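# Place the corner cone beside the orange extension cord

## Task

Locate the orange extension cord lying across one of the hall's aisles, fetch the cone from the hall's corner, and set it upright on the floor immediately next to the cord. Never drive across the cord. Any fast contact by the base, a turn or the arm with fixed parts of the hall other than the floor counts as failure, and anything the robot holds, pushes or sets in motion counts as the robot. The robot must not tip over or finish leaning.

## Robot and tools

ROBOT. TidyBot++: a base 0.54 m long, 0.50 m wide and 0.38 m tall on four powered casters, carrying one seven-joint arm with a two-finger gripper. The shoulder sits 0.12 m ahead of the base centre and 0.68 m above the floor. Arm segments: upper arm 0.42 m, forearm 0.31 m, hand 0.31 m. There are two cameras: base_camera, fixed on the base front, and wrist_camera, which looks where the hand points. The arm begins folded with the hand facing down, reaching up to 0.08 m beyond the base front.

FRAMES. All positions are in metres. In the base frame the origin is on the floor below the base centre, x points forward, y left and z up. hand_pose and hand_target use this frame and give the point between the finger pads; the hand's z axis runs out along the fingers, and the fingers close along its y axis. The odometry frame is the base frame as it stood when the scene began. base_odometry is reported in it and comes only from wheel rotation, so slipping appears as travel. Its heading is in radians, positive to the left, from -3.142 to 3.142. base_tilt is in degrees, with leaning forward or right positive.

move. Each call carries at most one action, made of any of base, joints and target, plus optional speeds. The motions begin together.
- base: an object of relative offsets, measured from the base pose in the latest reported state (or from its current pose if a move was still running). translate_m goes forward when positive, strafe_m goes left when positive, each from -2 to 2 m. rotate_rad turns counter-clockwise when positive, from -6.3 to 6.3 rad. Straight-line moves follow the base axes as they were when the command began.
- joints: absolute angles in radians, keyed by name. joint_1_rad has no limit; positive turns the arm clockwise seen from above, the opposite sense to heading. joint_2_rad runs -2.249 to 2.249; 0 is the upper arm vertical and positive leans it forward. joint_3_rad has no limit. joint_4_rad runs -2.579 to 2.579; with joint_3 at 3.14, negative bends the forearm forward. joint_5_rad has no limit. joint_6_rad runs -2.099 to 2.099; negative bends the hand forward. joint_7_rad has no limit; with the hand facing down, positive turns it counter-clockwise, and at 1.57 the fingers open toward left and right. gripper_pos runs 0 (open) to 1 (closed), and the pad gap is roughly 85 x (1 - gripper_pos) mm. Joints without limits take the shorter way round, so send steps of less than half a turn. Completion tolerance is 0.039 rad for joints 1 to 4, 0.095 for joints 5 to 7 and 0.03 for the gripper.
- target: a single list of seven numbers [x, y, z, qw, qx, qy, qz], the absolute hand pose in the base frame. The only key joints may hold alongside it is gripper_pos. A pose that cannot be reached runs for up to 10 s and then ends in time_out. To fix a position, add (wanted minus hand_pose) to the last target. To keep a loaded hand still, send hand_target again, not hand_pose.
- speeds: top speeds for this action only. translate_m and strafe_m accept 0.05 to 0.5 m/s, rotate_rad 0.1 to 1.57 rad/s. When translating and strafing together, put the speed under one of the two keys only.
- cameras: a list of base_camera, wrist_camera or all. Leaving it out means all, and an empty list means none.
- blocking: true by default, which waits until everything has stopped. false returns after about 0.5 s. A new move replaces only the parts it names.
An unknown key makes the call invalid. A value outside its range is refused, and a refusal or an unplanned stop cancels the later move, wait and finished_scene calls in that reply.

OTHER TOOLS. wait(seconds 0 to 10, cameras) lets time pass and returns the state. stop(cameras) brakes every running motion. zoom_image(camera, region [x0, y0, x1, y1]) enlarges part of the latest image, in pixels from the top-left corner, at most 504 x 504. read_manual(section "licences") only returns licence text. finished_scene(scene) takes the current scene number and ends the scene for good; the cone must stay in place without the robot.

RESULT LINES. The line "move" reads done or the worst status. base_status, joint_status and hand_status can read moving, done, off_target, not_followed, contact_stop, time_out, stopped, torque_fault or limit_stop_at_motor_heat. hand_status done means within 10 mm and 2 degrees; off_target is common and usually under 3 cm off. "joint command not followed" with "cause:" means a self-collision check held the arm back, and "pose unreachable" means a target was withheld. joint_positions, motor_effort (percent of maximum, with the peak in brackets), Motor temperatures, on_its_own (things the robot did unasked) and pictures (the order of the images) are also reported. Base done only means the wheels turned the full amount; a blocked base can still read done. A gripper closed to 1 that reads off_target is holding something, while done means it is empty.

CAUTIONS. The arm does not avoid obstacles, and nothing keeps it off the base. ARM HIT reports a hard self-contact. A hard impact can cause a torque fault, which freezes the arm for 10 s. Low, forward, close poses in front of the base tend to miss or strike the base. A load makes the arm sag, so never command the joint angles it currently reads while holding something. If the arm catches on something above about 0.6 m while the base moves, or swings wide while stretched out, the robot can tip; backing away or pulling the arm in rights it. Motors heat when loaded, stretched or straining: MOTOR HOT appears at 60 °C, and an OVER-TEMPERATURE FAULT at 75 °C drops the arm for 30 to 60 s. Do not drop the cone, release it while it is moving, slam it, squeeze it hard while it still rests on something, or swing it fast. Keep the wheels off the cord and drive slowly near walls and furniture. Odometry drifts, so check positions in the images.

Each tool is called after ">>>" as name([rows], argument=value, ...), one row to a line, values as JSON.

## Session

>>> move(joints={"joint_6_rad":0.55})

Scene clock: 2.07 s.
Motor temperatures (°C): [33 35 32 30 39 42 40]
move: done
base_odometry: x=+0.000 y=+0.000 heading=+0.000
base_tilt: forward=+0.0 right=+0.2
base_status: not commanded
joint_positions: joint_1_rad=+0.024 joint_2_rad=-0.330 joint_3_rad=+3.175 joint_4_rad=-2.533 joint_5_rad=-0.026 joint_6_rad=+0.504 joint_7_rad=+1.574 gripper_pos=+0.000
joint_status: all done
motor_effort: joint_1_rad=+0(0) joint_2_rad=-7(8) joint_3_rad=+0(1) joint_4_rad=+19(20) joint_5_rad=+0(1) joint_6_rad=+10(10) joint_7_rad=+0(1)
hand_pose: x=+0.5445 y=-0.0283 z=+0.8541 quat_wxyz=(+0.013, +0.750, -0.036, +0.660) (m; base frame)
hand_target: x=+0.5472 y=-0.0289 z=+0.8719 quat_wxyz=(+0.014, +0.733, -0.036, +0.679) (m; base frame)
hand_status: not commanded
pictures: base_camera, wrist_camera
Images, in order (width x height): base_camera 644x364, wrist_camera 644x476.

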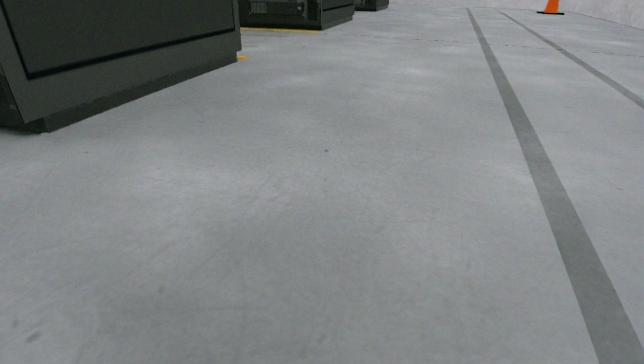

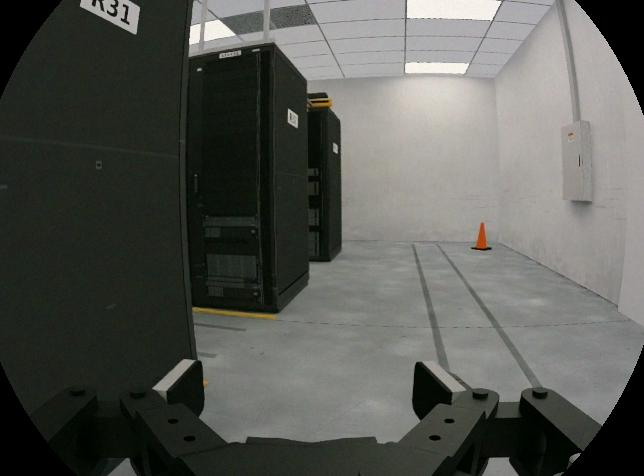

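>>> move(joints={"joint_1_rad":-0.8}, cameras=["wrist_camera"])

Scene clock: 5.27 s.
Motor temperatures (°C): [33 35 32 31 39 42 40]
move: done
base_odometry: x=+0.000 y=+0.000 heading=+0.000
base_tilt: forward=+0.0 right=+0.2
base_status: not commanded
joint_positions: joint_1_rad=-0.788 joint_2_rad=-0.330 joint_3_rad=+3.175 joint_4_rad=-2.533 joint_5_rad=-0.026 joint_6_rad=+0.504 joint_7_rad=+1.574 gripper_pos=+0.000
joint_status: all done
motor_effort: joint_1_rad=+0(2) joint_2_rad=-8(8) joint_3_rad=+0(1) joint_4_rad=+19(19) joint_5_rad=-1(1) joint_6_rad=+10(10) joint_7_rad=+0(1)
hand_pose: x=+0.4321 y=+0.2896 z=+0.8542 quat_wxyz=(-0.249, +0.703, +0.264, +0.611) (m; base frame)
hand_target: x=+0.4310 y=+0.2947 z=+0.8719 quat_wxyz=(-0.260, +0.686, +0.261, +0.628) (m; base frame)
hand_status: not commanded
pictures: wrist_camera
Images, in order (width x height): wrist_camera 644x476.

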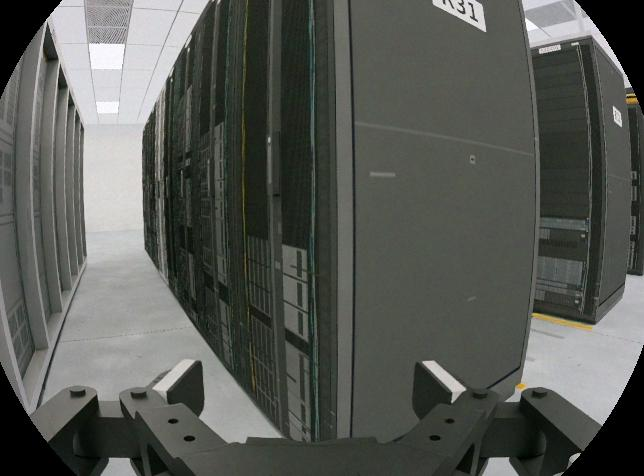

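>>> zoom_image(camera="wrist_camera", region=[40, 200, 200, 320])

>>> move(joints={"joint_1_rad":-1.6}, cameras=["wrist_camera"])

Scaled by 3.150.

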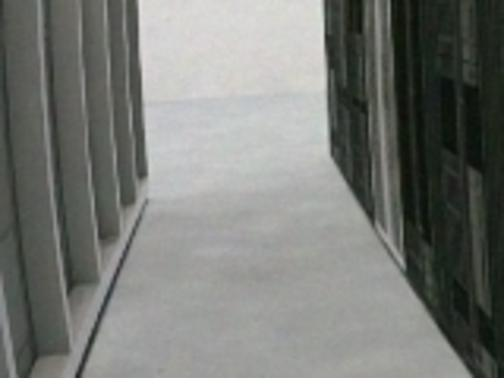

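Scene clock: 7.80 s.
Motor temperatures (°C): [33 35 32 31 39 42 40]
move: done
base_odometry: x=+0.000 y=+0.000 heading=+0.000
base_tilt: forward=+0.0 right=+0.2
base_status: not commanded
joint_positions: joint_1_rad=-1.588 joint_2_rad=-0.330 joint_3_rad=+3.175 joint_4_rad=-2.533 joint_5_rad=-0.026 joint_6_rad=+0.504 joint_7_rad=+1.574 gripper_pos=+0.000
joint_status: all done
motor_effort: joint_1_rad=+0(2) joint_2_rad=-8(8) joint_3_rad=+0(1) joint_4_rad=+19(19) joint_5_rad=+0(1) joint_6_rad=+10(10) joint_7_rad=+0(1)
hand_pose: x=+0.1294 y=+0.4263 z=+0.8543 quat_wxyz=(-0.468, +0.545, +0.517, +0.466) (m; base frame)
hand_target: x=+0.1249 y=+0.4291 z=+0.8719 quat_wxyz=(-0.484, +0.530, +0.507, +0.477) (m; base frame)
hand_status: not commanded
pictures: wrist_camera
Images, in order (width x height): wrist_camera 644x476.

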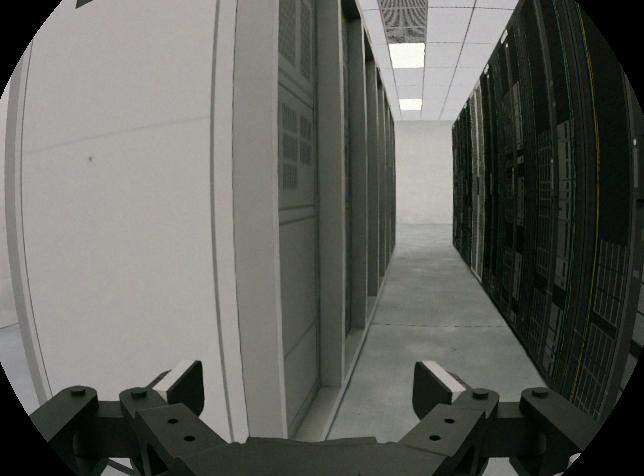

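>>> move(joints={"joint_1_rad":-2.5}, cameras=["wrist_camera"])

>>> move(joints={"joint_1_rad":0.4}, base={"rotate_rad":-0.33}, cameras=["base_camera","wrist_camera"])

Scene clock: 10.93 s.
Motor temperatures (°C): [33 35 32 31 39 42 40]
move: done
base_odometry: x=+0.000 y=+0.000 heading=+0.000
base_tilt: forward=+0.0 right=+0.2
base_status: not commanded
joint_positions: joint_1_rad=-2.488 joint_2_rad=-0.330 joint_3_rad=+3.175 joint_4_rad=-2.533 joint_5_rad=-0.026 joint_6_rad=+0.504 joint_7_rad=+1.574 gripper_pos=+0.000
joint_status: all done
motor_effort: joint_1_rad=+0(1) joint_2_rad=-7(8) joint_3_rad=+0(1) joint_4_rad=+19(19) joint_5_rad=-1(1) joint_6_rad=+10(10) joint_7_rad=+0(1)
hand_pose: x=-0.2085 y=+0.2731 z=+0.8543 quat_wxyz=(-0.624, +0.266, +0.702, +0.216) (m; base frame)
hand_target: x=-0.2135 y=+0.2714 z=+0.8719 quat_wxyz=(-0.643, +0.256, +0.687, +0.219) (m; base frame)
hand_status: not commanded
pictures: wrist_camera
Images, in order (width x height): wrist_camera 644x476.

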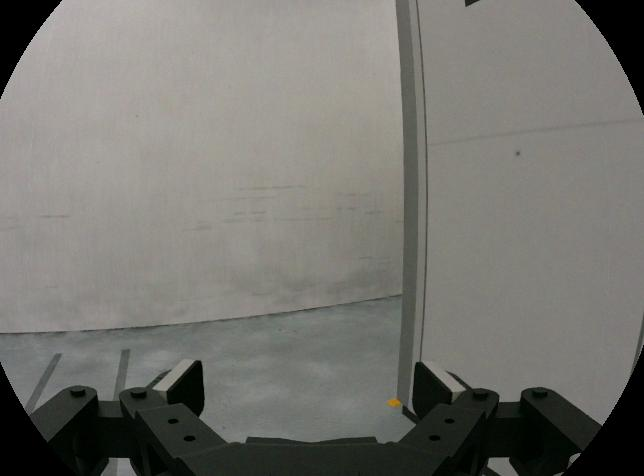

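Scene clock: 14.70 s.
Motor temperatures (°C): [33 35 32 31 39 42 40]
move: done
base_odometry: x=+0.000 y=+0.000 heading=-0.330
base_tilt: forward=+0.0 right=+0.2
base_status: done
joint_positions: joint_1_rad=+0.388 joint_2_rad=-0.330 joint_3_rad=+3.175 joint_4_rad=-2.533 joint_5_rad=-0.026 joint_6_rad=+0.505 joint_7_rad=+1.574 gripper_pos=+0.000
joint_status: all done
motor_effort: joint_1_rad=+0(2) joint_2_rad=-7(8) joint_3_rad=+0(2) joint_4_rad=+19(19) joint_5_rad=+0(1) joint_6_rad=+10(10) joint_7_rad=+0(1)
hand_pose: x=+0.5066 y=-0.1778 z=+0.8545 quat_wxyz=(+0.132, +0.731, -0.171, +0.647) (m; base frame)
hand_target: x=+0.5067 y=-0.1839 z=+0.8719 quat_wxyz=(+0.140, +0.713, -0.172, +0.665) (m; base frame)
hand_status: not commanded
pictures: base_camera, wrist_camera
Images, in order (width x height): base_camera 644x364, wrist_camera 644x476.

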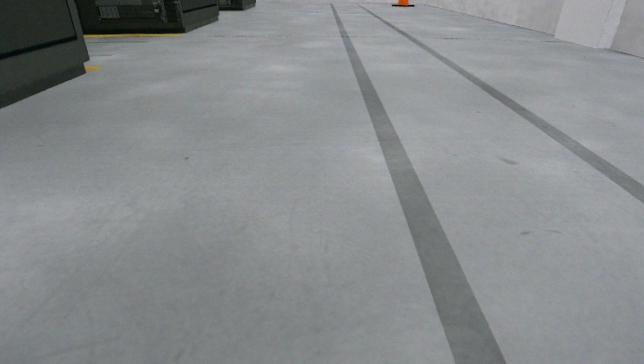

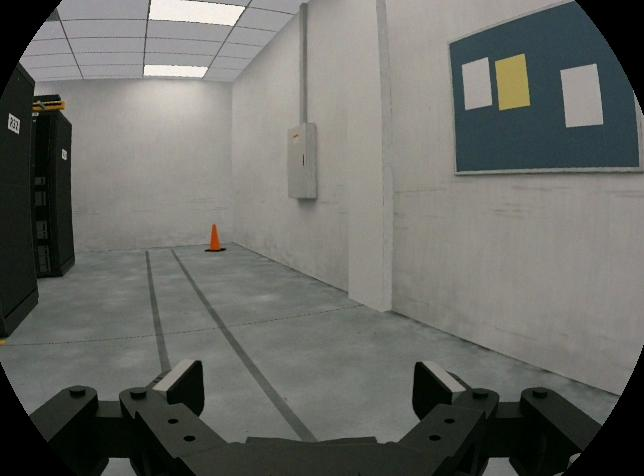

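>>> move(joints={"joint_1_rad":-1.5}, base={"translate_m":2.0}, cameras=["base_camera","wrist_camera"])

>>> zoom_image(camera="wrist_camera", region=[260, 200, 460, 350])

Scene clock: 21.63 s.
Motor temperatures (°C): [33 35 32 31 39 42 40]
move: done
base_odometry: x=+1.892 y=-0.647 heading=-0.330
base_tilt: forward=+0.0 right=+0.2
base_status: done
joint_positions: joint_1_rad=-1.489 joint_2_rad=-0.331 joint_3_rad=+3.175 joint_4_rad=-2.533 joint_5_rad=-0.026 joint_6_rad=+0.506 joint_7_rad=+1.574 gripper_pos=+0.000
joint_status: all done
motor_effort: joint_1_rad=+0(2) joint_2_rad=-7(9) joint_3_rad=+0(1) joint_4_rad=+19(20) joint_5_rad=+0(1) joint_6_rad=+10(10) joint_7_rad=+0(1)
hand_pose: x=+0.1716 y=+0.4230 z=+0.8554 quat_wxyz=(-0.445, +0.569, +0.488, +0.490) (m; base frame)
hand_target: x=+0.1677 y=+0.4264 z=+0.8719 quat_wxyz=(-0.459, +0.555, +0.480, +0.501) (m; base frame)
hand_status: not commanded
pictures: base_camera, wrist_camera
Images, in order (width x height): base_camera 644x364, wrist_camera 644x476.

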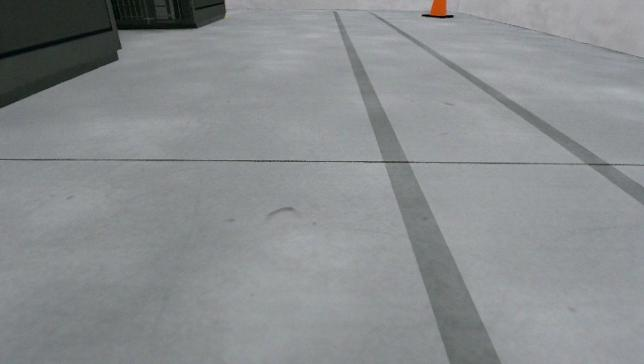

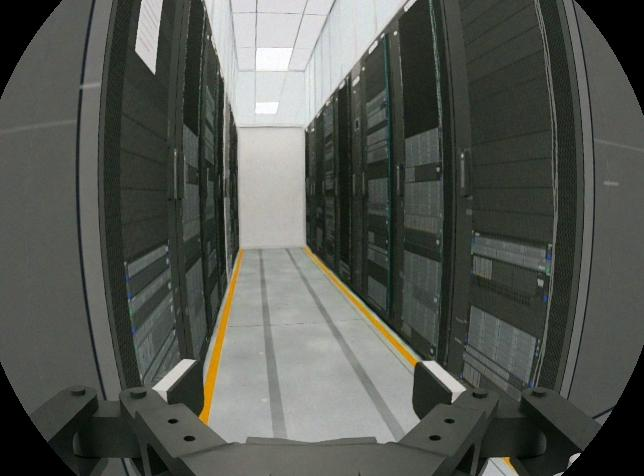

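Scaled by 2.520.

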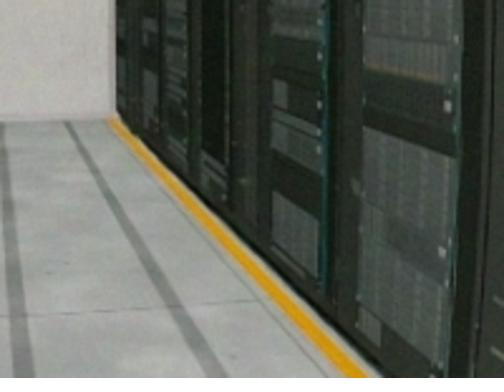

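>>> move(base={"translate_m":2.0}, cameras=["base_camera","wrist_camera"])

Scene clock: 27.30 s.
Motor temperatures (°C): [33 35 32 31 39 42 40]
move: done
base_odometry: x=+3.784 y=-1.296 heading=-0.331
base_tilt: forward=+0.0 right=+0.2
base_status: done
joint_positions: joint_1_rad=-1.491 joint_2_rad=-0.331 joint_3_rad=+3.175 joint_4_rad=-2.533 joint_5_rad=-0.026 joint_6_rad=+0.506 joint_7_rad=+1.574 gripper_pos=+0.000
joint_status: not commanded
motor_effort: joint_1_rad=+0(1) joint_2_rad=-7(8) joint_3_rad=+0(2) joint_4_rad=+19(19) joint_5_rad=-1(1) joint_6_rad=+10(10) joint_7_rad=+0(1)
hand_pose: x=+0.1709 y=+0.4231 z=+0.8554 quat_wxyz=(-0.445, +0.569, +0.489, +0.489) (m; base frame)
hand_target: x=+0.1677 y=+0.4264 z=+0.8719 quat_wxyz=(-0.459, +0.555, +0.480, +0.501) (m; base frame)
hand_status: not commanded
pictures: base_camera, wrist_camera
Images, in order (width x height): base_camera 644x364, wrist_camera 644x476.

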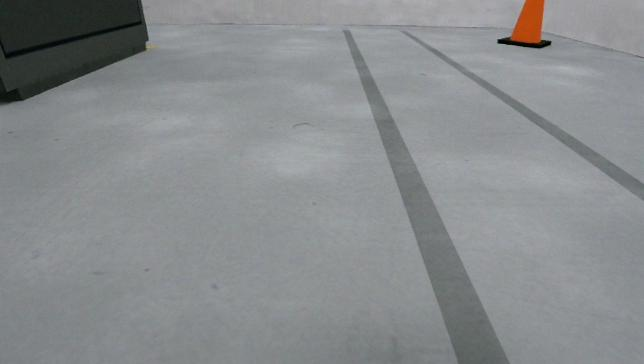

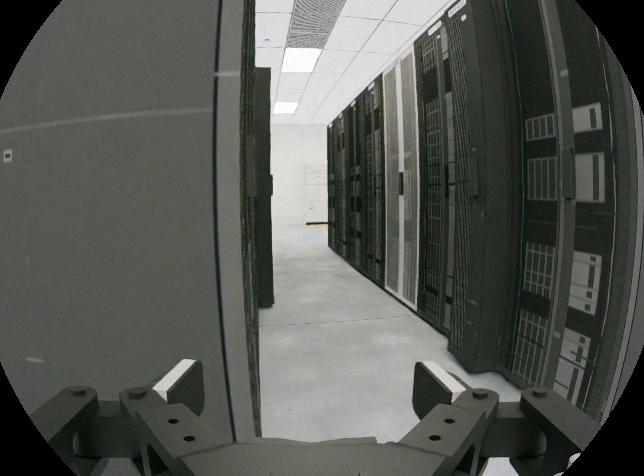

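>>> zoom_image(camera="wrist_camera", region=[255, 200, 415, 320])

>>> move(base={"translate_m":1.5}, cameras=["base_camera","wrist_camera"])

Scaled by 3.150.

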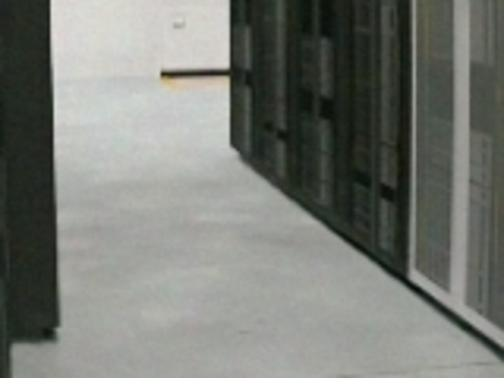

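Scene clock: 32.80 s.
Motor temperatures (°C): [33 35 32 31 39 42 40]
move: done
base_odometry: x=+5.203 y=-1.784 heading=-0.332
base_tilt: forward=+0.0 right=+0.2
base_status: done
joint_positions: joint_1_rad=-1.491 joint_2_rad=-0.331 joint_3_rad=+3.175 joint_4_rad=-2.533 joint_5_rad=-0.026 joint_6_rad=+0.506 joint_7_rad=+1.574 gripper_pos=+0.000
joint_status: not commanded
motor_effort: joint_1_rad=+0(1) joint_2_rad=-7(8) joint_3_rad=+1(2) joint_4_rad=+19(19) joint_5_rad=+0(1) joint_6_rad=+10(10) joint_7_rad=+0(1)
hand_pose: x=+0.1706 y=+0.4231 z=+0.8554 quat_wxyz=(-0.445, +0.569, +0.489, +0.489) (m; base frame)
hand_target: x=+0.1677 y=+0.4264 z=+0.8719 quat_wxyz=(-0.459, +0.555, +0.480, +0.501) (m; base frame)
hand_status: not commanded
pictures: base_camera, wrist_camera
Images, in order (width x height): base_camera 644x364, wrist_camera 644x476.

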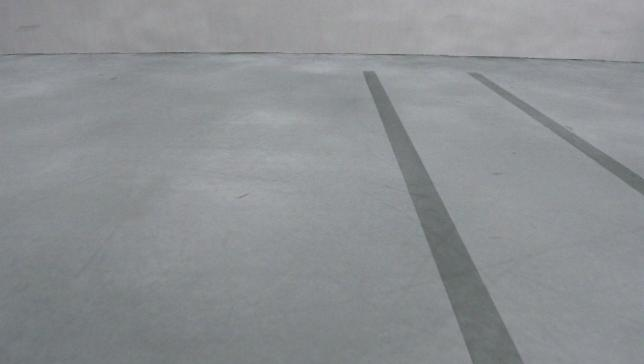

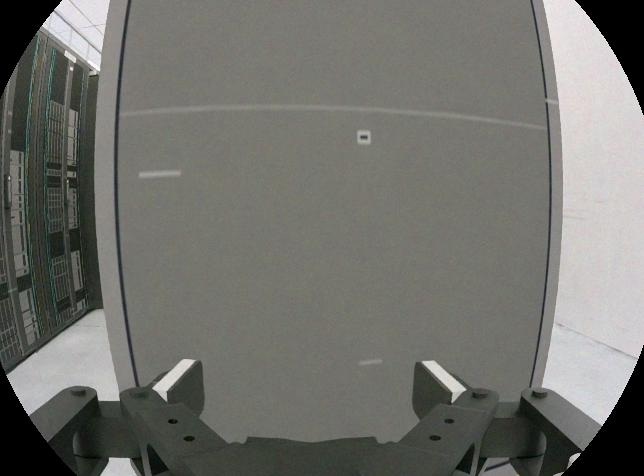

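>>> move(base={"translate_m":0.95}, cameras=["base_camera","wrist_camera"])

>>> zoom_image(camera="wrist_camera", region=[260, 200, 460, 350])

Scene clock: 36.63 s.
Motor temperatures (°C): [33 35 32 31 39 42 40]
move: done
base_odometry: x=+6.102 y=-2.093 heading=-0.332
base_tilt: forward=+0.0 right=+0.2
base_status: done
joint_positions: joint_1_rad=-1.492 joint_2_rad=-0.331 joint_3_rad=+3.175 joint_4_rad=-2.533 joint_5_rad=-0.026 joint_6_rad=+0.506 joint_7_rad=+1.574 gripper_pos=+0.000
joint_status: not commanded
motor_effort: joint_1_rad=+0(1) joint_2_rad=-7(8) joint_3_rad=+1(2) joint_4_rad=+19(19) joint_5_rad=+0(1) joint_6_rad=+10(10) joint_7_rad=+0(1)
hand_pose: x=+0.1704 y=+0.4231 z=+0.8554 quat_wxyz=(-0.445, +0.569, +0.489, +0.489) (m; base frame)
hand_target: x=+0.1677 y=+0.4264 z=+0.8719 quat_wxyz=(-0.459, +0.555, +0.480, +0.501) (m; base frame)
hand_status: not commanded
pictures: base_camera, wrist_camera
Images, in order (width x height): base_camera 644x364, wrist_camera 644x476.

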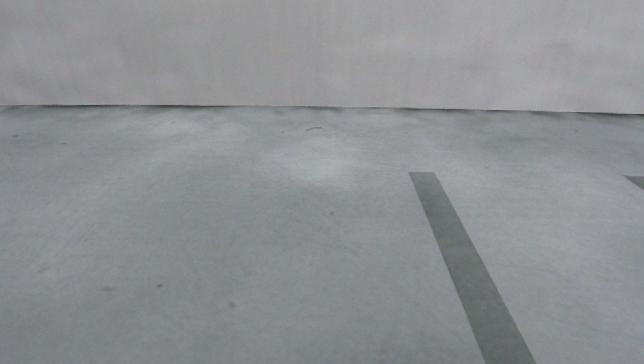

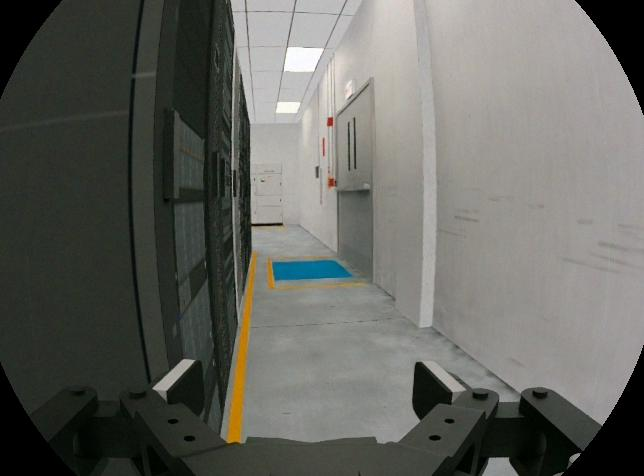

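Scaled by 2.520.

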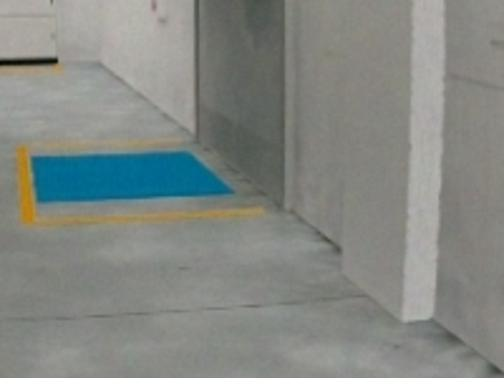

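>>> move(joints={"joint_1_rad":0, "joint_6_rad":-0.829}, base={"rotate_rad":-1.41}, cameras=["base_camera"])

Scene clock: 41.63 s.
Motor temperatures (°C): [33 35 32 31 39 42 40]
move: done
base_odometry: x=+6.102 y=-2.093 heading=-1.741
base_tilt: forward=+0.0 right=+0.2
base_status: done
joint_positions: joint_1_rad=-0.012 joint_2_rad=-0.331 joint_3_rad=+3.175 joint_4_rad=-2.533 joint_5_rad=-0.026 joint_6_rad=-0.783 joint_7_rad=+1.574 gripper_pos=+0.000
joint_status: all done
motor_effort: joint_1_rad=+0(2) joint_2_rad=-3(9) joint_3_rad=+0(2) joint_4_rad=+14(19) joint_5_rad=-1(1) joint_6_rad=+2(11) joint_7_rad=+0(1)
hand_pose: x=+0.2851 y=+0.0048 z=+0.5870 quat_wxyz=(-0.014, +0.997, -0.017, +0.078) (m; base frame)
hand_target: x=+0.2738 y=+0.0034 z=+0.5866 quat_wxyz=(-0.014, +0.998, -0.022, +0.058) (m; base frame)
hand_status: not commanded
pictures: base_camera
Images, in order (width x height): base_camera 644x364.

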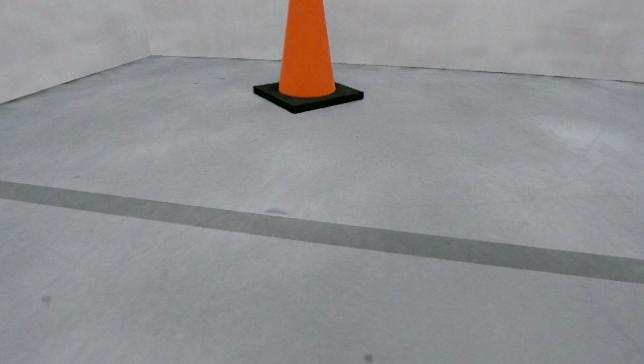

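>>> move(base={"translate_m":0.74,"strafe_m":0.04})

Scene clock: 47.97 s.
Motor temperatures (°C): [33 35 32 31 39 42 40]
move: done
base_odometry: x=+6.015 y=-2.829 heading=-1.742
base_tilt: forward=+0.0 right=+0.2
base_status: done
joint_positions: joint_1_rad=-0.012 joint_2_rad=-0.331 joint_3_rad=+3.175 joint_4_rad=-2.533 joint_5_rad=-0.026 joint_6_rad=-0.790 joint_7_rad=+1.574 gripper_pos=+0.000
joint_status: not commanded
motor_effort: joint_1_rad=+0(1) joint_2_rad=-3(4) joint_3_rad=+1(1) joint_4_rad=+14(15) joint_5_rad=-1(2) joint_6_rad=+2(3) joint_7_rad=+0(1)
hand_pose: x=+0.2831 y=+0.0048 z=+0.5867 quat_wxyz=(-0.014, +0.997, -0.017, +0.075) (m; base frame)
hand_target: x=+0.2738 y=+0.0034 z=+0.5866 quat_wxyz=(-0.014, +0.998, -0.022, +0.058) (m; base frame)
hand_status: not commanded
pictures: base_camera, wrist_camera
Images, in order (width x height): base_camera 644x364, wrist_camera 644x476.

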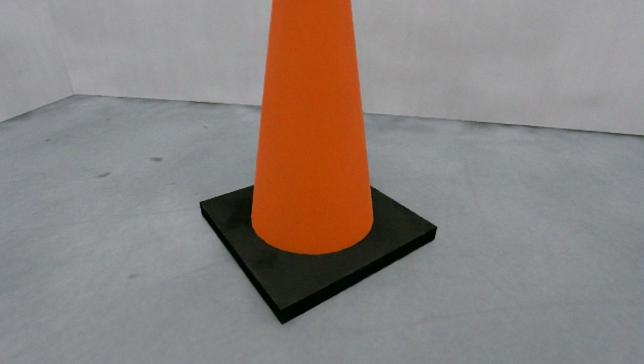

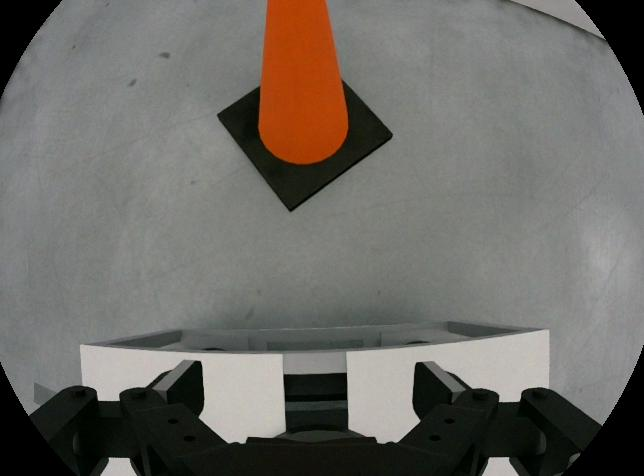

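>>> move(base={"translate_m":0.07}, cameras=[])

>>> move(target=[0.50,0.015,0.66,0,1,0,0], cameras=[])

>>> move(target=[0.62,0.015,0.63,0,1,0,0])

Scene clock: 49.93 s.
Motor temperatures (°C): [33 35 32 31 39 42 40]
move: done
base_odometry: x=+6.004 y=-2.898 heading=-1.742
base_tilt: forward=+0.0 right=+0.2
base_status: done
joint_positions: joint_1_rad=-0.012 joint_2_rad=-0.328 joint_3_rad=+3.175 joint_4_rad=-2.533 joint_5_rad=-0.026 joint_6_rad=-0.791 joint_7_rad=+1.574 gripper_pos=+0.000
joint_status: not commanded
motor_effort: joint_1_rad=+0(0) joint_2_rad=-3(5) joint_3_rad=+1(1) joint_4_rad=+14(15) joint_5_rad=-1(1) joint_6_rad=+3(3) joint_7_rad=+0(1)
hand_pose: x=+0.2825 y=+0.0049 z=+0.5863 quat_wxyz=(-0.014, +0.997, -0.017, +0.073) (m; base frame)
hand_target: x=+0.2738 y=+0.0034 z=+0.5866 quat_wxyz=(-0.014, +0.998, -0.022, +0.058) (m; base frame)
hand_status: not commanded
pictures: none
No camera images: "cameras" was empty.

Scene clock: 52.17 s.
Motor temperatures (°C): [33 35 32 31 39 42 40]
move: off_target
base_odometry: x=+6.004 y=-2.898 heading=-1.742
base_tilt: forward=+0.1 right=+0.2
base_status: not commanded
joint_positions: joint_1_rad=-0.031 joint_2_rad=+0.206 joint_3_rad=+3.174 joint_4_rad=-1.768 joint_5_rad=-0.026 joint_6_rad=-1.130 joint_7_rad=+1.574 gripper_pos=+0.000
joint_status: not commanded
motor_effort: joint_1_rad=+0(1) joint_2_rad=-24(25) joint_3_rad=+0(1) joint_4_rad=+15(16) joint_5_rad=-1(1) joint_6_rad=+1(3) joint_7_rad=+0(1)
hand_pose: x=+0.5064 y=+0.0085 z=+0.6594 quat_wxyz=(-0.008, +1.000, -0.003, +0.019) (m; base frame)
hand_target: x=+0.5000 y=+0.0150 z=+0.6600 quat_wxyz=(+0.000, +1.000, +0.000, +0.000) (m; base frame)
hand_status: off_target (0.009 m and 2.4 deg from the pose sent, 0.230 m and 8.8 deg at the start)
pictures: none
No camera images: "cameras" was empty.

Scene clock: 53.60 s.
Motor temperatures (°C): [33 35 32 31 39 42 40]
move: done
base_odometry: x=+6.004 y=-2.898 heading=-1.742
base_tilt: forward=+0.1 right=+0.2
base_status: not commanded
joint_positions: joint_1_rad=-0.031 joint_2_rad=+0.501 joint_3_rad=+3.174 joint_4_rad=-1.431 joint_5_rad=-0.026 joint_6_rad=-1.177 joint_7_rad=+1.574 gripper_pos=+0.000
joint_status: not commanded
motor_effort: joint_1_rad=+0(0) joint_2_rad=-35(37) joint_3_rad=+0(1) joint_4_rad=+16(16) joint_5_rad=-1(2) joint_6_rad=+2(2) joint_7_rad=+0(1)
hand_pose: x=+0.6257 y=+0.0096 z=+0.6286 quat_wxyz=(-0.004, +1.000, -0.001, +0.016) (m; base frame)
hand_target: x=+0.6200 y=+0.0150 z=+0.6300 quat_wxyz=(+0.000, +1.000, +0.000, +0.000) (m; base frame)
hand_status: done (0.008 m and 2.0 deg from the pose sent, 0.117 m and 2.4 deg at the start)
pictures: base_camera, wrist_camera
Images, in order (width x height): base_camera 644x364, wrist_camera 644x476.

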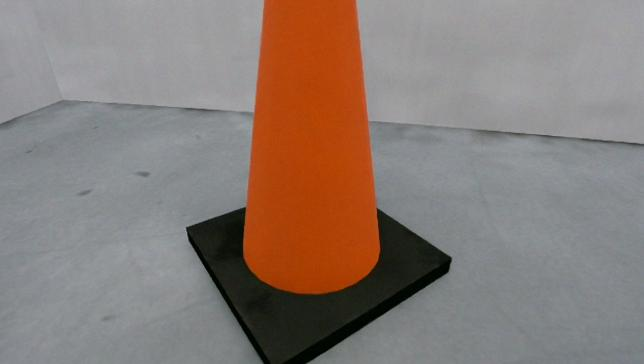

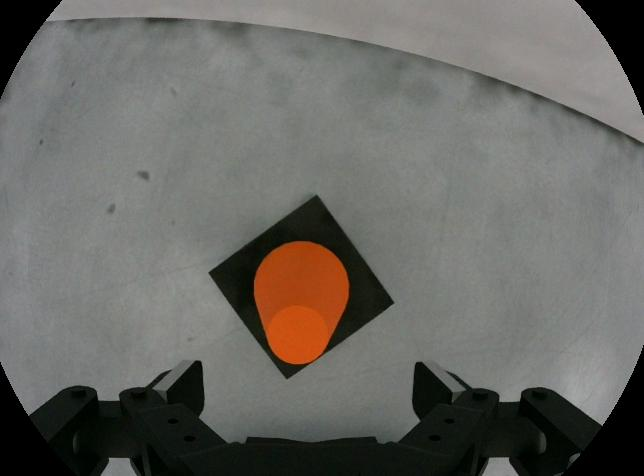

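>>> move(target=[0.596,0.027,0.56,0,1,0,0])

Scene clock: 56.17 s.
Motor temperatures (°C): [33 35 32 31 39 42 40]
move: off_target
base_odometry: x=+6.004 y=-2.898 heading=-1.742
base_tilt: forward=+0.0 right=+0.2
base_status: not commanded
joint_positions: joint_1_rad=-0.055 joint_2_rad=+0.525 joint_3_rad=+3.174 joint_4_rad=-1.613 joint_5_rad=-0.026 joint_6_rad=-1.036 joint_7_rad=+1.574 gripper_pos=+0.000
joint_status: not commanded
motor_effort: joint_1_rad=+0(1) joint_2_rad=-34(36) joint_3_rad=+1(1) joint_4_rad=+14(16) joint_5_rad=+0(1) joint_6_rad=+1(2) joint_7_rad=+0(1)
hand_pose: x=+0.5847 y=+0.0190 z=+0.5659 quat_wxyz=(-0.003, +1.000, +0.008, -0.016) (m; base frame)
hand_target: x=+0.5960 y=+0.0270 z=+0.5600 quat_wxyz=(+0.000, +1.000, +0.000, +0.000) (m; base frame)
hand_status: off_target (0.015 m and 2.1 deg from the pose sent, 0.077 m and 2.0 deg at the start)
pictures: base_camera, wrist_camera
Images, in order (width x height): base_camera 644x364, wrist_camera 644x476.

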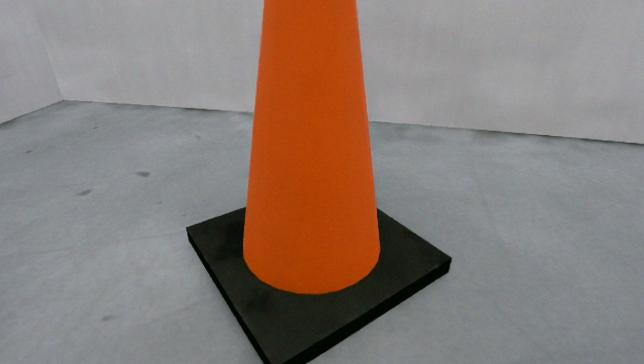

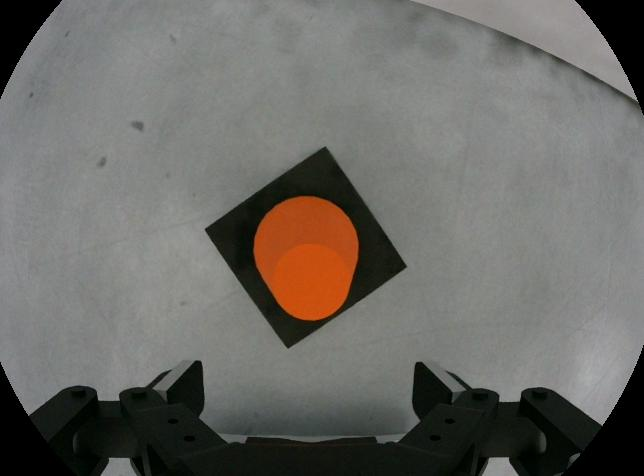

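>>> move(target=[0.608,0.027,0.48,0,1,0,0])

>>> move(target=[0.606,0.027,0.437,0,1,0,0])

Scene clock: 58.20 s.
Motor temperatures (°C): [33 35 32 31 39 42 40]
move: off_target
base_odometry: x=+6.004 y=-2.898 heading=-1.742
base_tilt: forward=+0.1 right=+0.2
base_status: not commanded
joint_positions: joint_1_rad=-0.055 joint_2_rad=+0.672 joint_3_rad=+3.174 joint_4_rad=-1.661 joint_5_rad=-0.026 joint_6_rad=-0.848 joint_7_rad=+1.574 gripper_pos=+0.000
joint_status: not commanded
motor_effort: joint_1_rad=+0(1) joint_2_rad=-37(40) joint_3_rad=+1(1) joint_4_rad=+12(14) joint_5_rad=-1(1) joint_6_rad=+1(1) joint_7_rad=+0(1)
hand_pose: x=+0.5962 y=+0.0175 z=+0.4828 quat_wxyz=(+0.001, +1.000, +0.008, -0.020) (m; base frame)
hand_target: x=+0.6080 y=+0.0270 z=+0.4800 quat_wxyz=(+0.000, +1.000, +0.000, +0.000) (m; base frame)
hand_status: off_target (0.015 m and 2.4 deg from the pose sent, 0.089 m and 2.1 deg at the start)
pictures: base_camera, wrist_camera
Images, in order (width x height): base_camera 644x364, wrist_camera 644x476.

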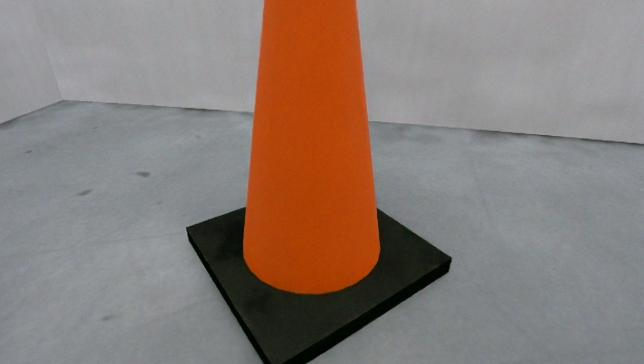

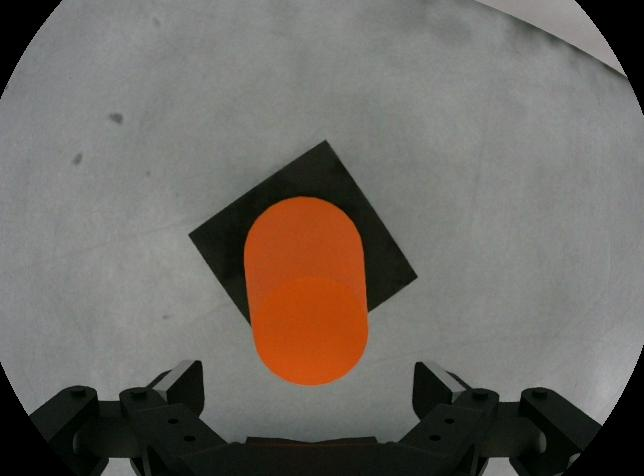

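Scene clock: 59.33 s.
Motor temperatures (°C): [33 35 32 31 39 42 40]
move: off_target
base_odometry: x=+6.004 y=-2.898 heading=-1.742
base_tilt: forward=+0.1 right=+0.2
base_status: not commanded
joint_positions: joint_1_rad=-0.055 joint_2_rad=+0.743 joint_3_rad=+3.174 joint_4_rad=-1.695 joint_5_rad=-0.026 joint_6_rad=-0.736 joint_7_rad=+1.574 gripper_pos=+0.000
joint_status: not commanded
motor_effort: joint_1_rad=+0(1) joint_2_rad=-37(40) joint_3_rad=+0(1) joint_4_rad=+11(12) joint_5_rad=+0(1) joint_6_rad=+1(1) joint_7_rad=+0(1)
hand_pose: x=+0.5972 y=+0.0164 z=+0.4408 quat_wxyz=(+0.003, +1.000, +0.007, -0.016) (m; base frame)
hand_target: x=+0.6060 y=+0.0270 z=+0.4370 quat_wxyz=(+0.000, +1.000, +0.000, +0.000) (m; base frame)
hand_status: off_target (0.014 m and 2.0 deg from the pose sent, 0.048 m and 2.4 deg at the start)
pictures: base_camera, wrist_camera
Images, in order (width x height): base_camera 644x364, wrist_camera 644x476.

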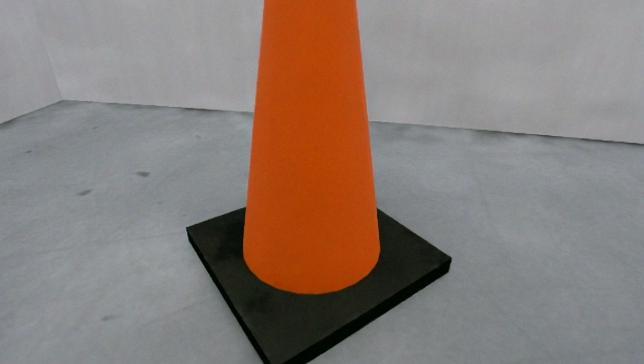

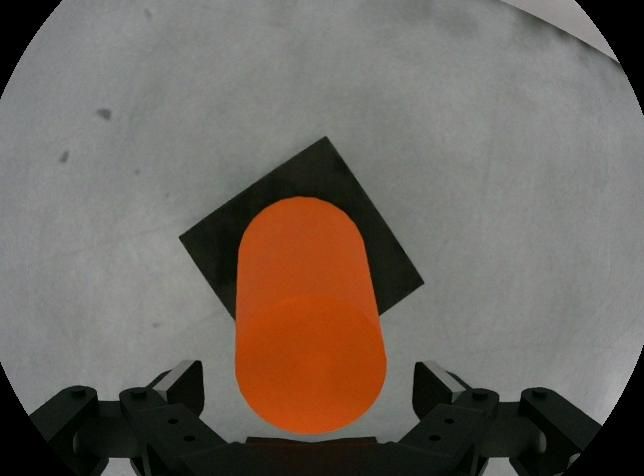

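>>> move(joints={"gripper_pos":0.6}, cameras=[])

>>> move(joints={"gripper_pos":0.8}, cameras=[])

>>> move(target=[0.605,0.027,0.54,0,1,0,0])

>>> move(target=[0.58,0.02,0.60,0,1,0,0])

Scene clock: 61.03 s.
Motor temperatures (°C): [33 35 32 31 39 42 40]
move: off_target
base_odometry: x=+6.004 y=-2.898 heading=-1.742
base_tilt: forward=+0.1 right=+0.2
base_status: not commanded
joint_positions: joint_1_rad=-0.055 joint_2_rad=+0.739 joint_3_rad=+3.174 joint_4_rad=-1.696 joint_5_rad=-0.026 joint_6_rad=-0.736 joint_7_rad=+1.574 gripper_pos=+0.448
joint_status: gripper_pos off_target (ended at +0.448, target +0.600)
motor_effort: joint_1_rad=-2(2) joint_2_rad=-36(38) joint_3_rad=-2(2) joint_4_rad=+10(13) joint_5_rad=-2(3) joint_6_rad=+1(4) joint_7_rad=-1(1)
hand_pose: x=+0.5976 y=+0.0164 z=+0.4425 quat_wxyz=(+0.002, +1.000, +0.007, -0.014) (m; base frame)
hand_target: x=+0.6060 y=+0.0270 z=+0.4370 quat_wxyz=(+0.000, +1.000, +0.000, +0.000) (m; base frame)
hand_status: not commanded
pictures: none
No camera images: "cameras" was empty.

Scene clock: 61.67 s.
Motor temperatures (°C): [33 35 32 31 39 42 40]
move: off_target
base_odometry: x=+6.004 y=-2.898 heading=-1.742
base_tilt: forward=+0.1 right=+0.2
base_status: not commanded
joint_positions: joint_1_rad=-0.055 joint_2_rad=+0.739 joint_3_rad=+3.174 joint_4_rad=-1.696 joint_5_rad=-0.026 joint_6_rad=-0.736 joint_7_rad=+1.574 gripper_pos=+0.448
joint_status: gripper_pos off_target (ended at +0.448, target +0.800)
motor_effort: joint_1_rad=-2(2) joint_2_rad=-36(37) joint_3_rad=-2(2) joint_4_rad=+10(11) joint_5_rad=-3(3) joint_6_rad=+2(2) joint_7_rad=-1(1)
hand_pose: x=+0.5976 y=+0.0164 z=+0.4425 quat_wxyz=(+0.002, +1.000, +0.007, -0.014) (m; base frame)
hand_target: x=+0.6060 y=+0.0270 z=+0.4370 quat_wxyz=(+0.000, +1.000, +0.000, +0.000) (m; base frame)
hand_status: not commanded
pictures: none
No camera images: "cameras" was empty.

Scene clock: 63.40 s.
Motor temperatures (°C): [33 35 32 31 39 42 40]
move: off_target
base_odometry: x=+6.004 y=-2.898 heading=-1.742
base_tilt: forward=+0.1 right=+0.2
base_status: not commanded
joint_positions: joint_1_rad=-0.056 joint_2_rad=+0.630 joint_3_rad=+3.174 joint_4_rad=-1.651 joint_5_rad=-0.026 joint_6_rad=-0.922 joint_7_rad=+1.574 gripper_pos=+0.449
joint_status: not commanded
motor_effort: joint_1_rad=+0(2) joint_2_rad=-47(52) joint_3_rad=+0(2) joint_4_rad=+18(19) joint_5_rad=-1(2) joint_6_rad=+0(2) joint_7_rad=+0(1)
hand_pose: x=+0.5864 y=+0.0187 z=+0.5058 quat_wxyz=(+0.000, +0.999, +0.009, -0.030) (m; base frame)
hand_target: x=+0.6050 y=+0.0270 z=+0.5400 quat_wxyz=(+0.000, +1.000, +0.000, +0.000) (m; base frame)
hand_status: off_target (0.040 m and 3.6 deg from the pose sent, 0.098 m and 1.8 deg at the start)
pictures: base_camera, wrist_camera
Images, in order (width x height): base_camera 644x364, wrist_camera 644x476.

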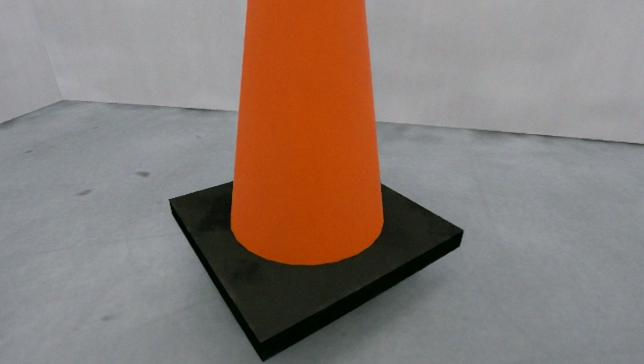

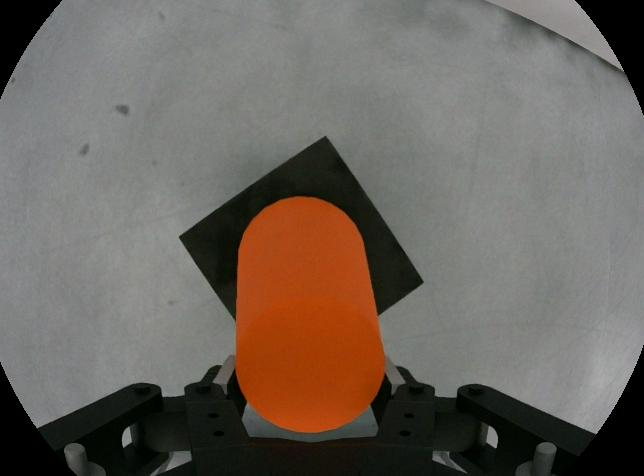

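Scene clock: 64.63 s.
Motor temperatures (°C): [33 36 32 31 39 42 40]
move: off_target
base_odometry: x=+6.004 y=-2.898 heading=-1.742
base_tilt: forward=+0.0 right=+0.2
base_status: not commanded
joint_positions: joint_1_rad=-0.056 joint_2_rad=+0.500 joint_3_rad=+3.174 joint_4_rad=-1.651 joint_5_rad=-0.026 joint_6_rad=-1.041 joint_7_rad=+1.574 gripper_pos=+0.449
joint_status: not commanded
motor_effort: joint_1_rad=+0(0) joint_2_rad=-44(50) joint_3_rad=+0(1) joint_4_rad=+20(21) joint_5_rad=-1(1) joint_6_rad=+1(2) joint_7_rad=+0(1)
hand_pose: x=+0.5682 y=+0.0192 z=+0.5677 quat_wxyz=(-0.003, +1.000, +0.009, -0.025) (m; base frame)
hand_target: x=+0.5799 y=+0.0200 z=+0.6000 quat_wxyz=(+0.000, +1.000, +0.000, +0.000) (m; base frame)
hand_status: off_target (0.034 m and 3.1 deg from the pose sent, 0.094 m and 3.6 deg at the start)
pictures: base_camera, wrist_camera
Images, in order (width x height): base_camera 644x364, wrist_camera 644x476.

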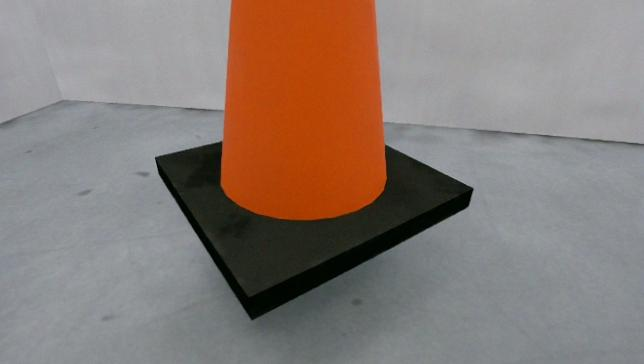

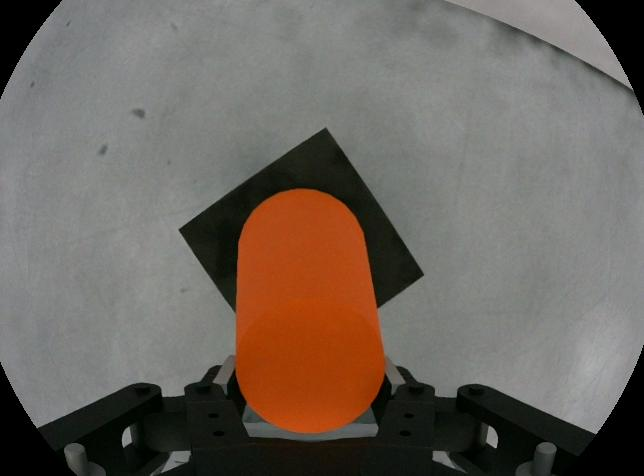

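>>> move(base={"translate_m":-0.35}, cameras=[])

>>> move(base={"rotate_rad":2.98}, speeds={"rotate_rad":0.8}, joints={"joint_1_rad":0.64})

Scene clock: 68.60 s.
Motor temperatures (°C): [33 36 32 31 39 42 40]
move: done
base_odometry: x=+6.063 y=-2.553 heading=-1.741
base_tilt: forward=+0.0 right=+0.2
base_status: done
joint_positions: joint_1_rad=-0.055 joint_2_rad=+0.499 joint_3_rad=+3.173 joint_4_rad=-1.653 joint_5_rad=-0.026 joint_6_rad=-1.059 joint_7_rad=+1.574 gripper_pos=+0.449
joint_status: not commanded
motor_effort: joint_1_rad=+0(3) joint_2_rad=-44(47) joint_3_rad=+0(2) joint_4_rad=+20(22) joint_5_rad=-1(3) joint_6_rad=+0(3) joint_7_rad=+0(1)
hand_pose: x=+0.5619 y=+0.0189 z=+0.5683 quat_wxyz=(-0.003, +0.999, +0.009, -0.034) (m; base frame)
hand_target: x=+0.5799 y=+0.0200 z=+0.6000 quat_wxyz=(+0.000, +1.000, +0.000, +0.000) (m; base frame)
hand_status: not commanded
pictures: none
No camera images: "cameras" was empty.

Scene clock: 73.40 s.
Motor temperatures (°C): [33 36 32 31 39 42 40]
move: done
base_odometry: x=+6.063 y=-2.553 heading=+1.239
base_tilt: forward=+0.1 right=+0.2
base_status: done
joint_positions: joint_1_rad=+0.636 joint_2_rad=+0.499 joint_3_rad=+3.158 joint_4_rad=-1.652 joint_5_rad=-0.018 joint_6_rad=-1.059 joint_7_rad=+1.574 gripper_pos=+0.449
joint_status: all done
motor_effort: joint_1_rad=+0(5) joint_2_rad=-44(45) joint_3_rad=+0(5) joint_4_rad=+19(20) joint_5_rad=+0(4) joint_6_rad=+0(2) joint_7_rad=+0(1)
hand_pose: x=+0.4749 y=-0.2641 z=+0.5684 quat_wxyz=(-0.015, +0.946, -0.322, -0.031) (m; base frame)
hand_target: x=+0.4864 y=-0.2790 z=+0.6000 quat_wxyz=(+0.000, +0.941, -0.340, +0.000) (m; base frame)
hand_status: not commanded
pictures: base_camera, wrist_camera
Images, in order (width x height): base_camera 644x364, wrist_camera 644x476.

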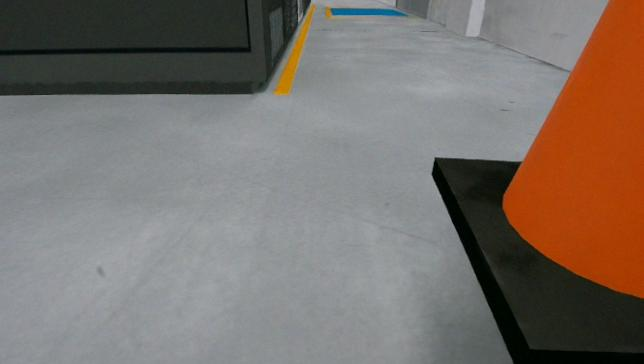

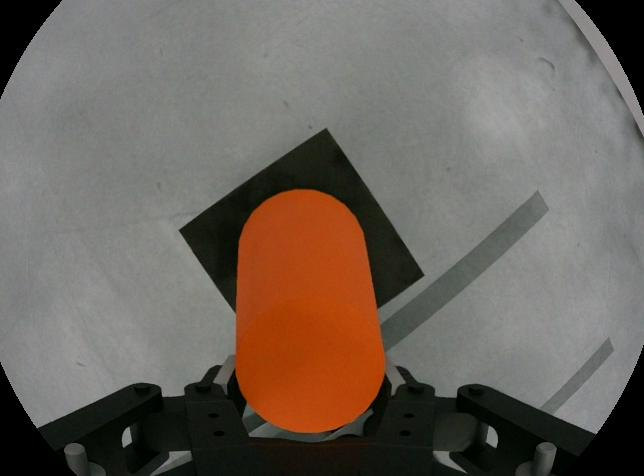

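>>> zoom_image(camera="base_camera", region=[240, 0, 520, 100])

Scaled by 1.800.

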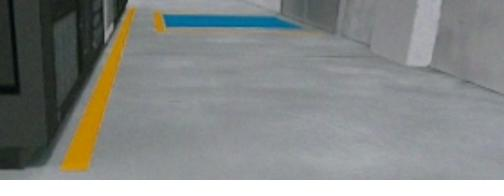

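>>> move(base={"translate_m":0.6,"strafe_m":-0.42}, joints={"joint_1_rad":0.3}, cameras=["base_camera"])

>>> move(base={"translate_m":1.7}, cameras=["base_camera"])

>>> zoom_image(camera="base_camera", region=[200, 0, 500, 100])

Scene clock: 79.77 s.
Motor temperatures (°C): [33 36 32 31 39 42 40]
move: done
base_odometry: x=+6.656 y=-2.123 heading=+1.240
base_tilt: forward=+0.1 right=+0.2
base_status: done
joint_positions: joint_1_rad=+0.303 joint_2_rad=+0.501 joint_3_rad=+3.155 joint_4_rad=-1.647 joint_5_rad=-0.018 joint_6_rad=-1.060 joint_7_rad=+1.574 gripper_pos=+0.450
joint_status: all done
motor_effort: joint_1_rad=+0(5) joint_2_rad=-43(47) joint_3_rad=+0(4) joint_4_rad=+19(22) joint_5_rad=+0(3) joint_6_rad=-1(4) joint_7_rad=+0(1)
hand_pose: x=+0.5437 y=-0.1325 z=+0.5686 quat_wxyz=(-0.010, +0.987, -0.160, -0.032) (m; base frame)
hand_target: x=+0.5584 y=-0.1405 z=+0.6000 quat_wxyz=(+0.000, +0.984, -0.175, +0.000) (m; base frame)
hand_status: not commanded
pictures: base_camera
Images, in order (width x height): base_camera 644x364.

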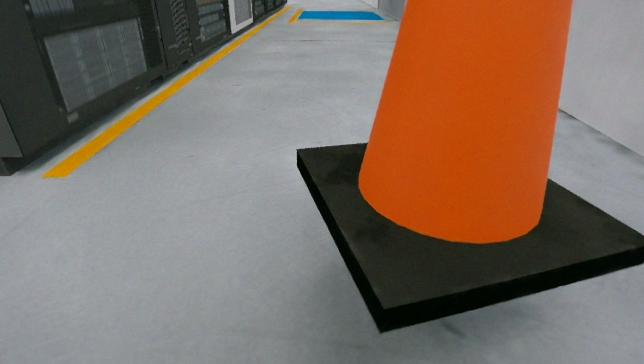

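Scene clock: 84.33 s.
Motor temperatures (°C): [33 37 32 31 39 42 40]
move: done
base_odometry: x=+7.209 y=-0.515 heading=+1.239
base_tilt: forward=+0.1 right=+0.2
base_status: done
joint_positions: joint_1_rad=+0.303 joint_2_rad=+0.501 joint_3_rad=+3.155 joint_4_rad=-1.649 joint_5_rad=-0.018 joint_6_rad=-1.063 joint_7_rad=+1.574 gripper_pos=+0.450
joint_status: not commanded
motor_effort: joint_1_rad=+0(2) joint_2_rad=-43(45) joint_3_rad=+0(1) joint_4_rad=+20(22) joint_5_rad=+0(2) joint_6_rad=+1(3) joint_7_rad=+0(1)
hand_pose: x=+0.5420 y=-0.1320 z=+0.5683 quat_wxyz=(-0.010, +0.986, -0.160, -0.035) (m; base frame)
hand_target: x=+0.5584 y=-0.1405 z=+0.6000 quat_wxyz=(+0.000, +0.984, -0.175, +0.000) (m; base frame)
hand_status: not commanded
pictures: base_camera
Images, in order (width x height): base_camera 644x364.

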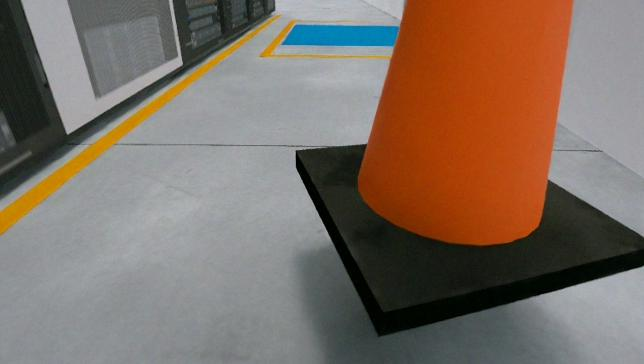

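Scaled by 1.680.

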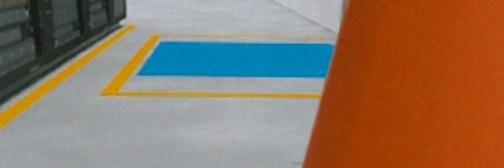

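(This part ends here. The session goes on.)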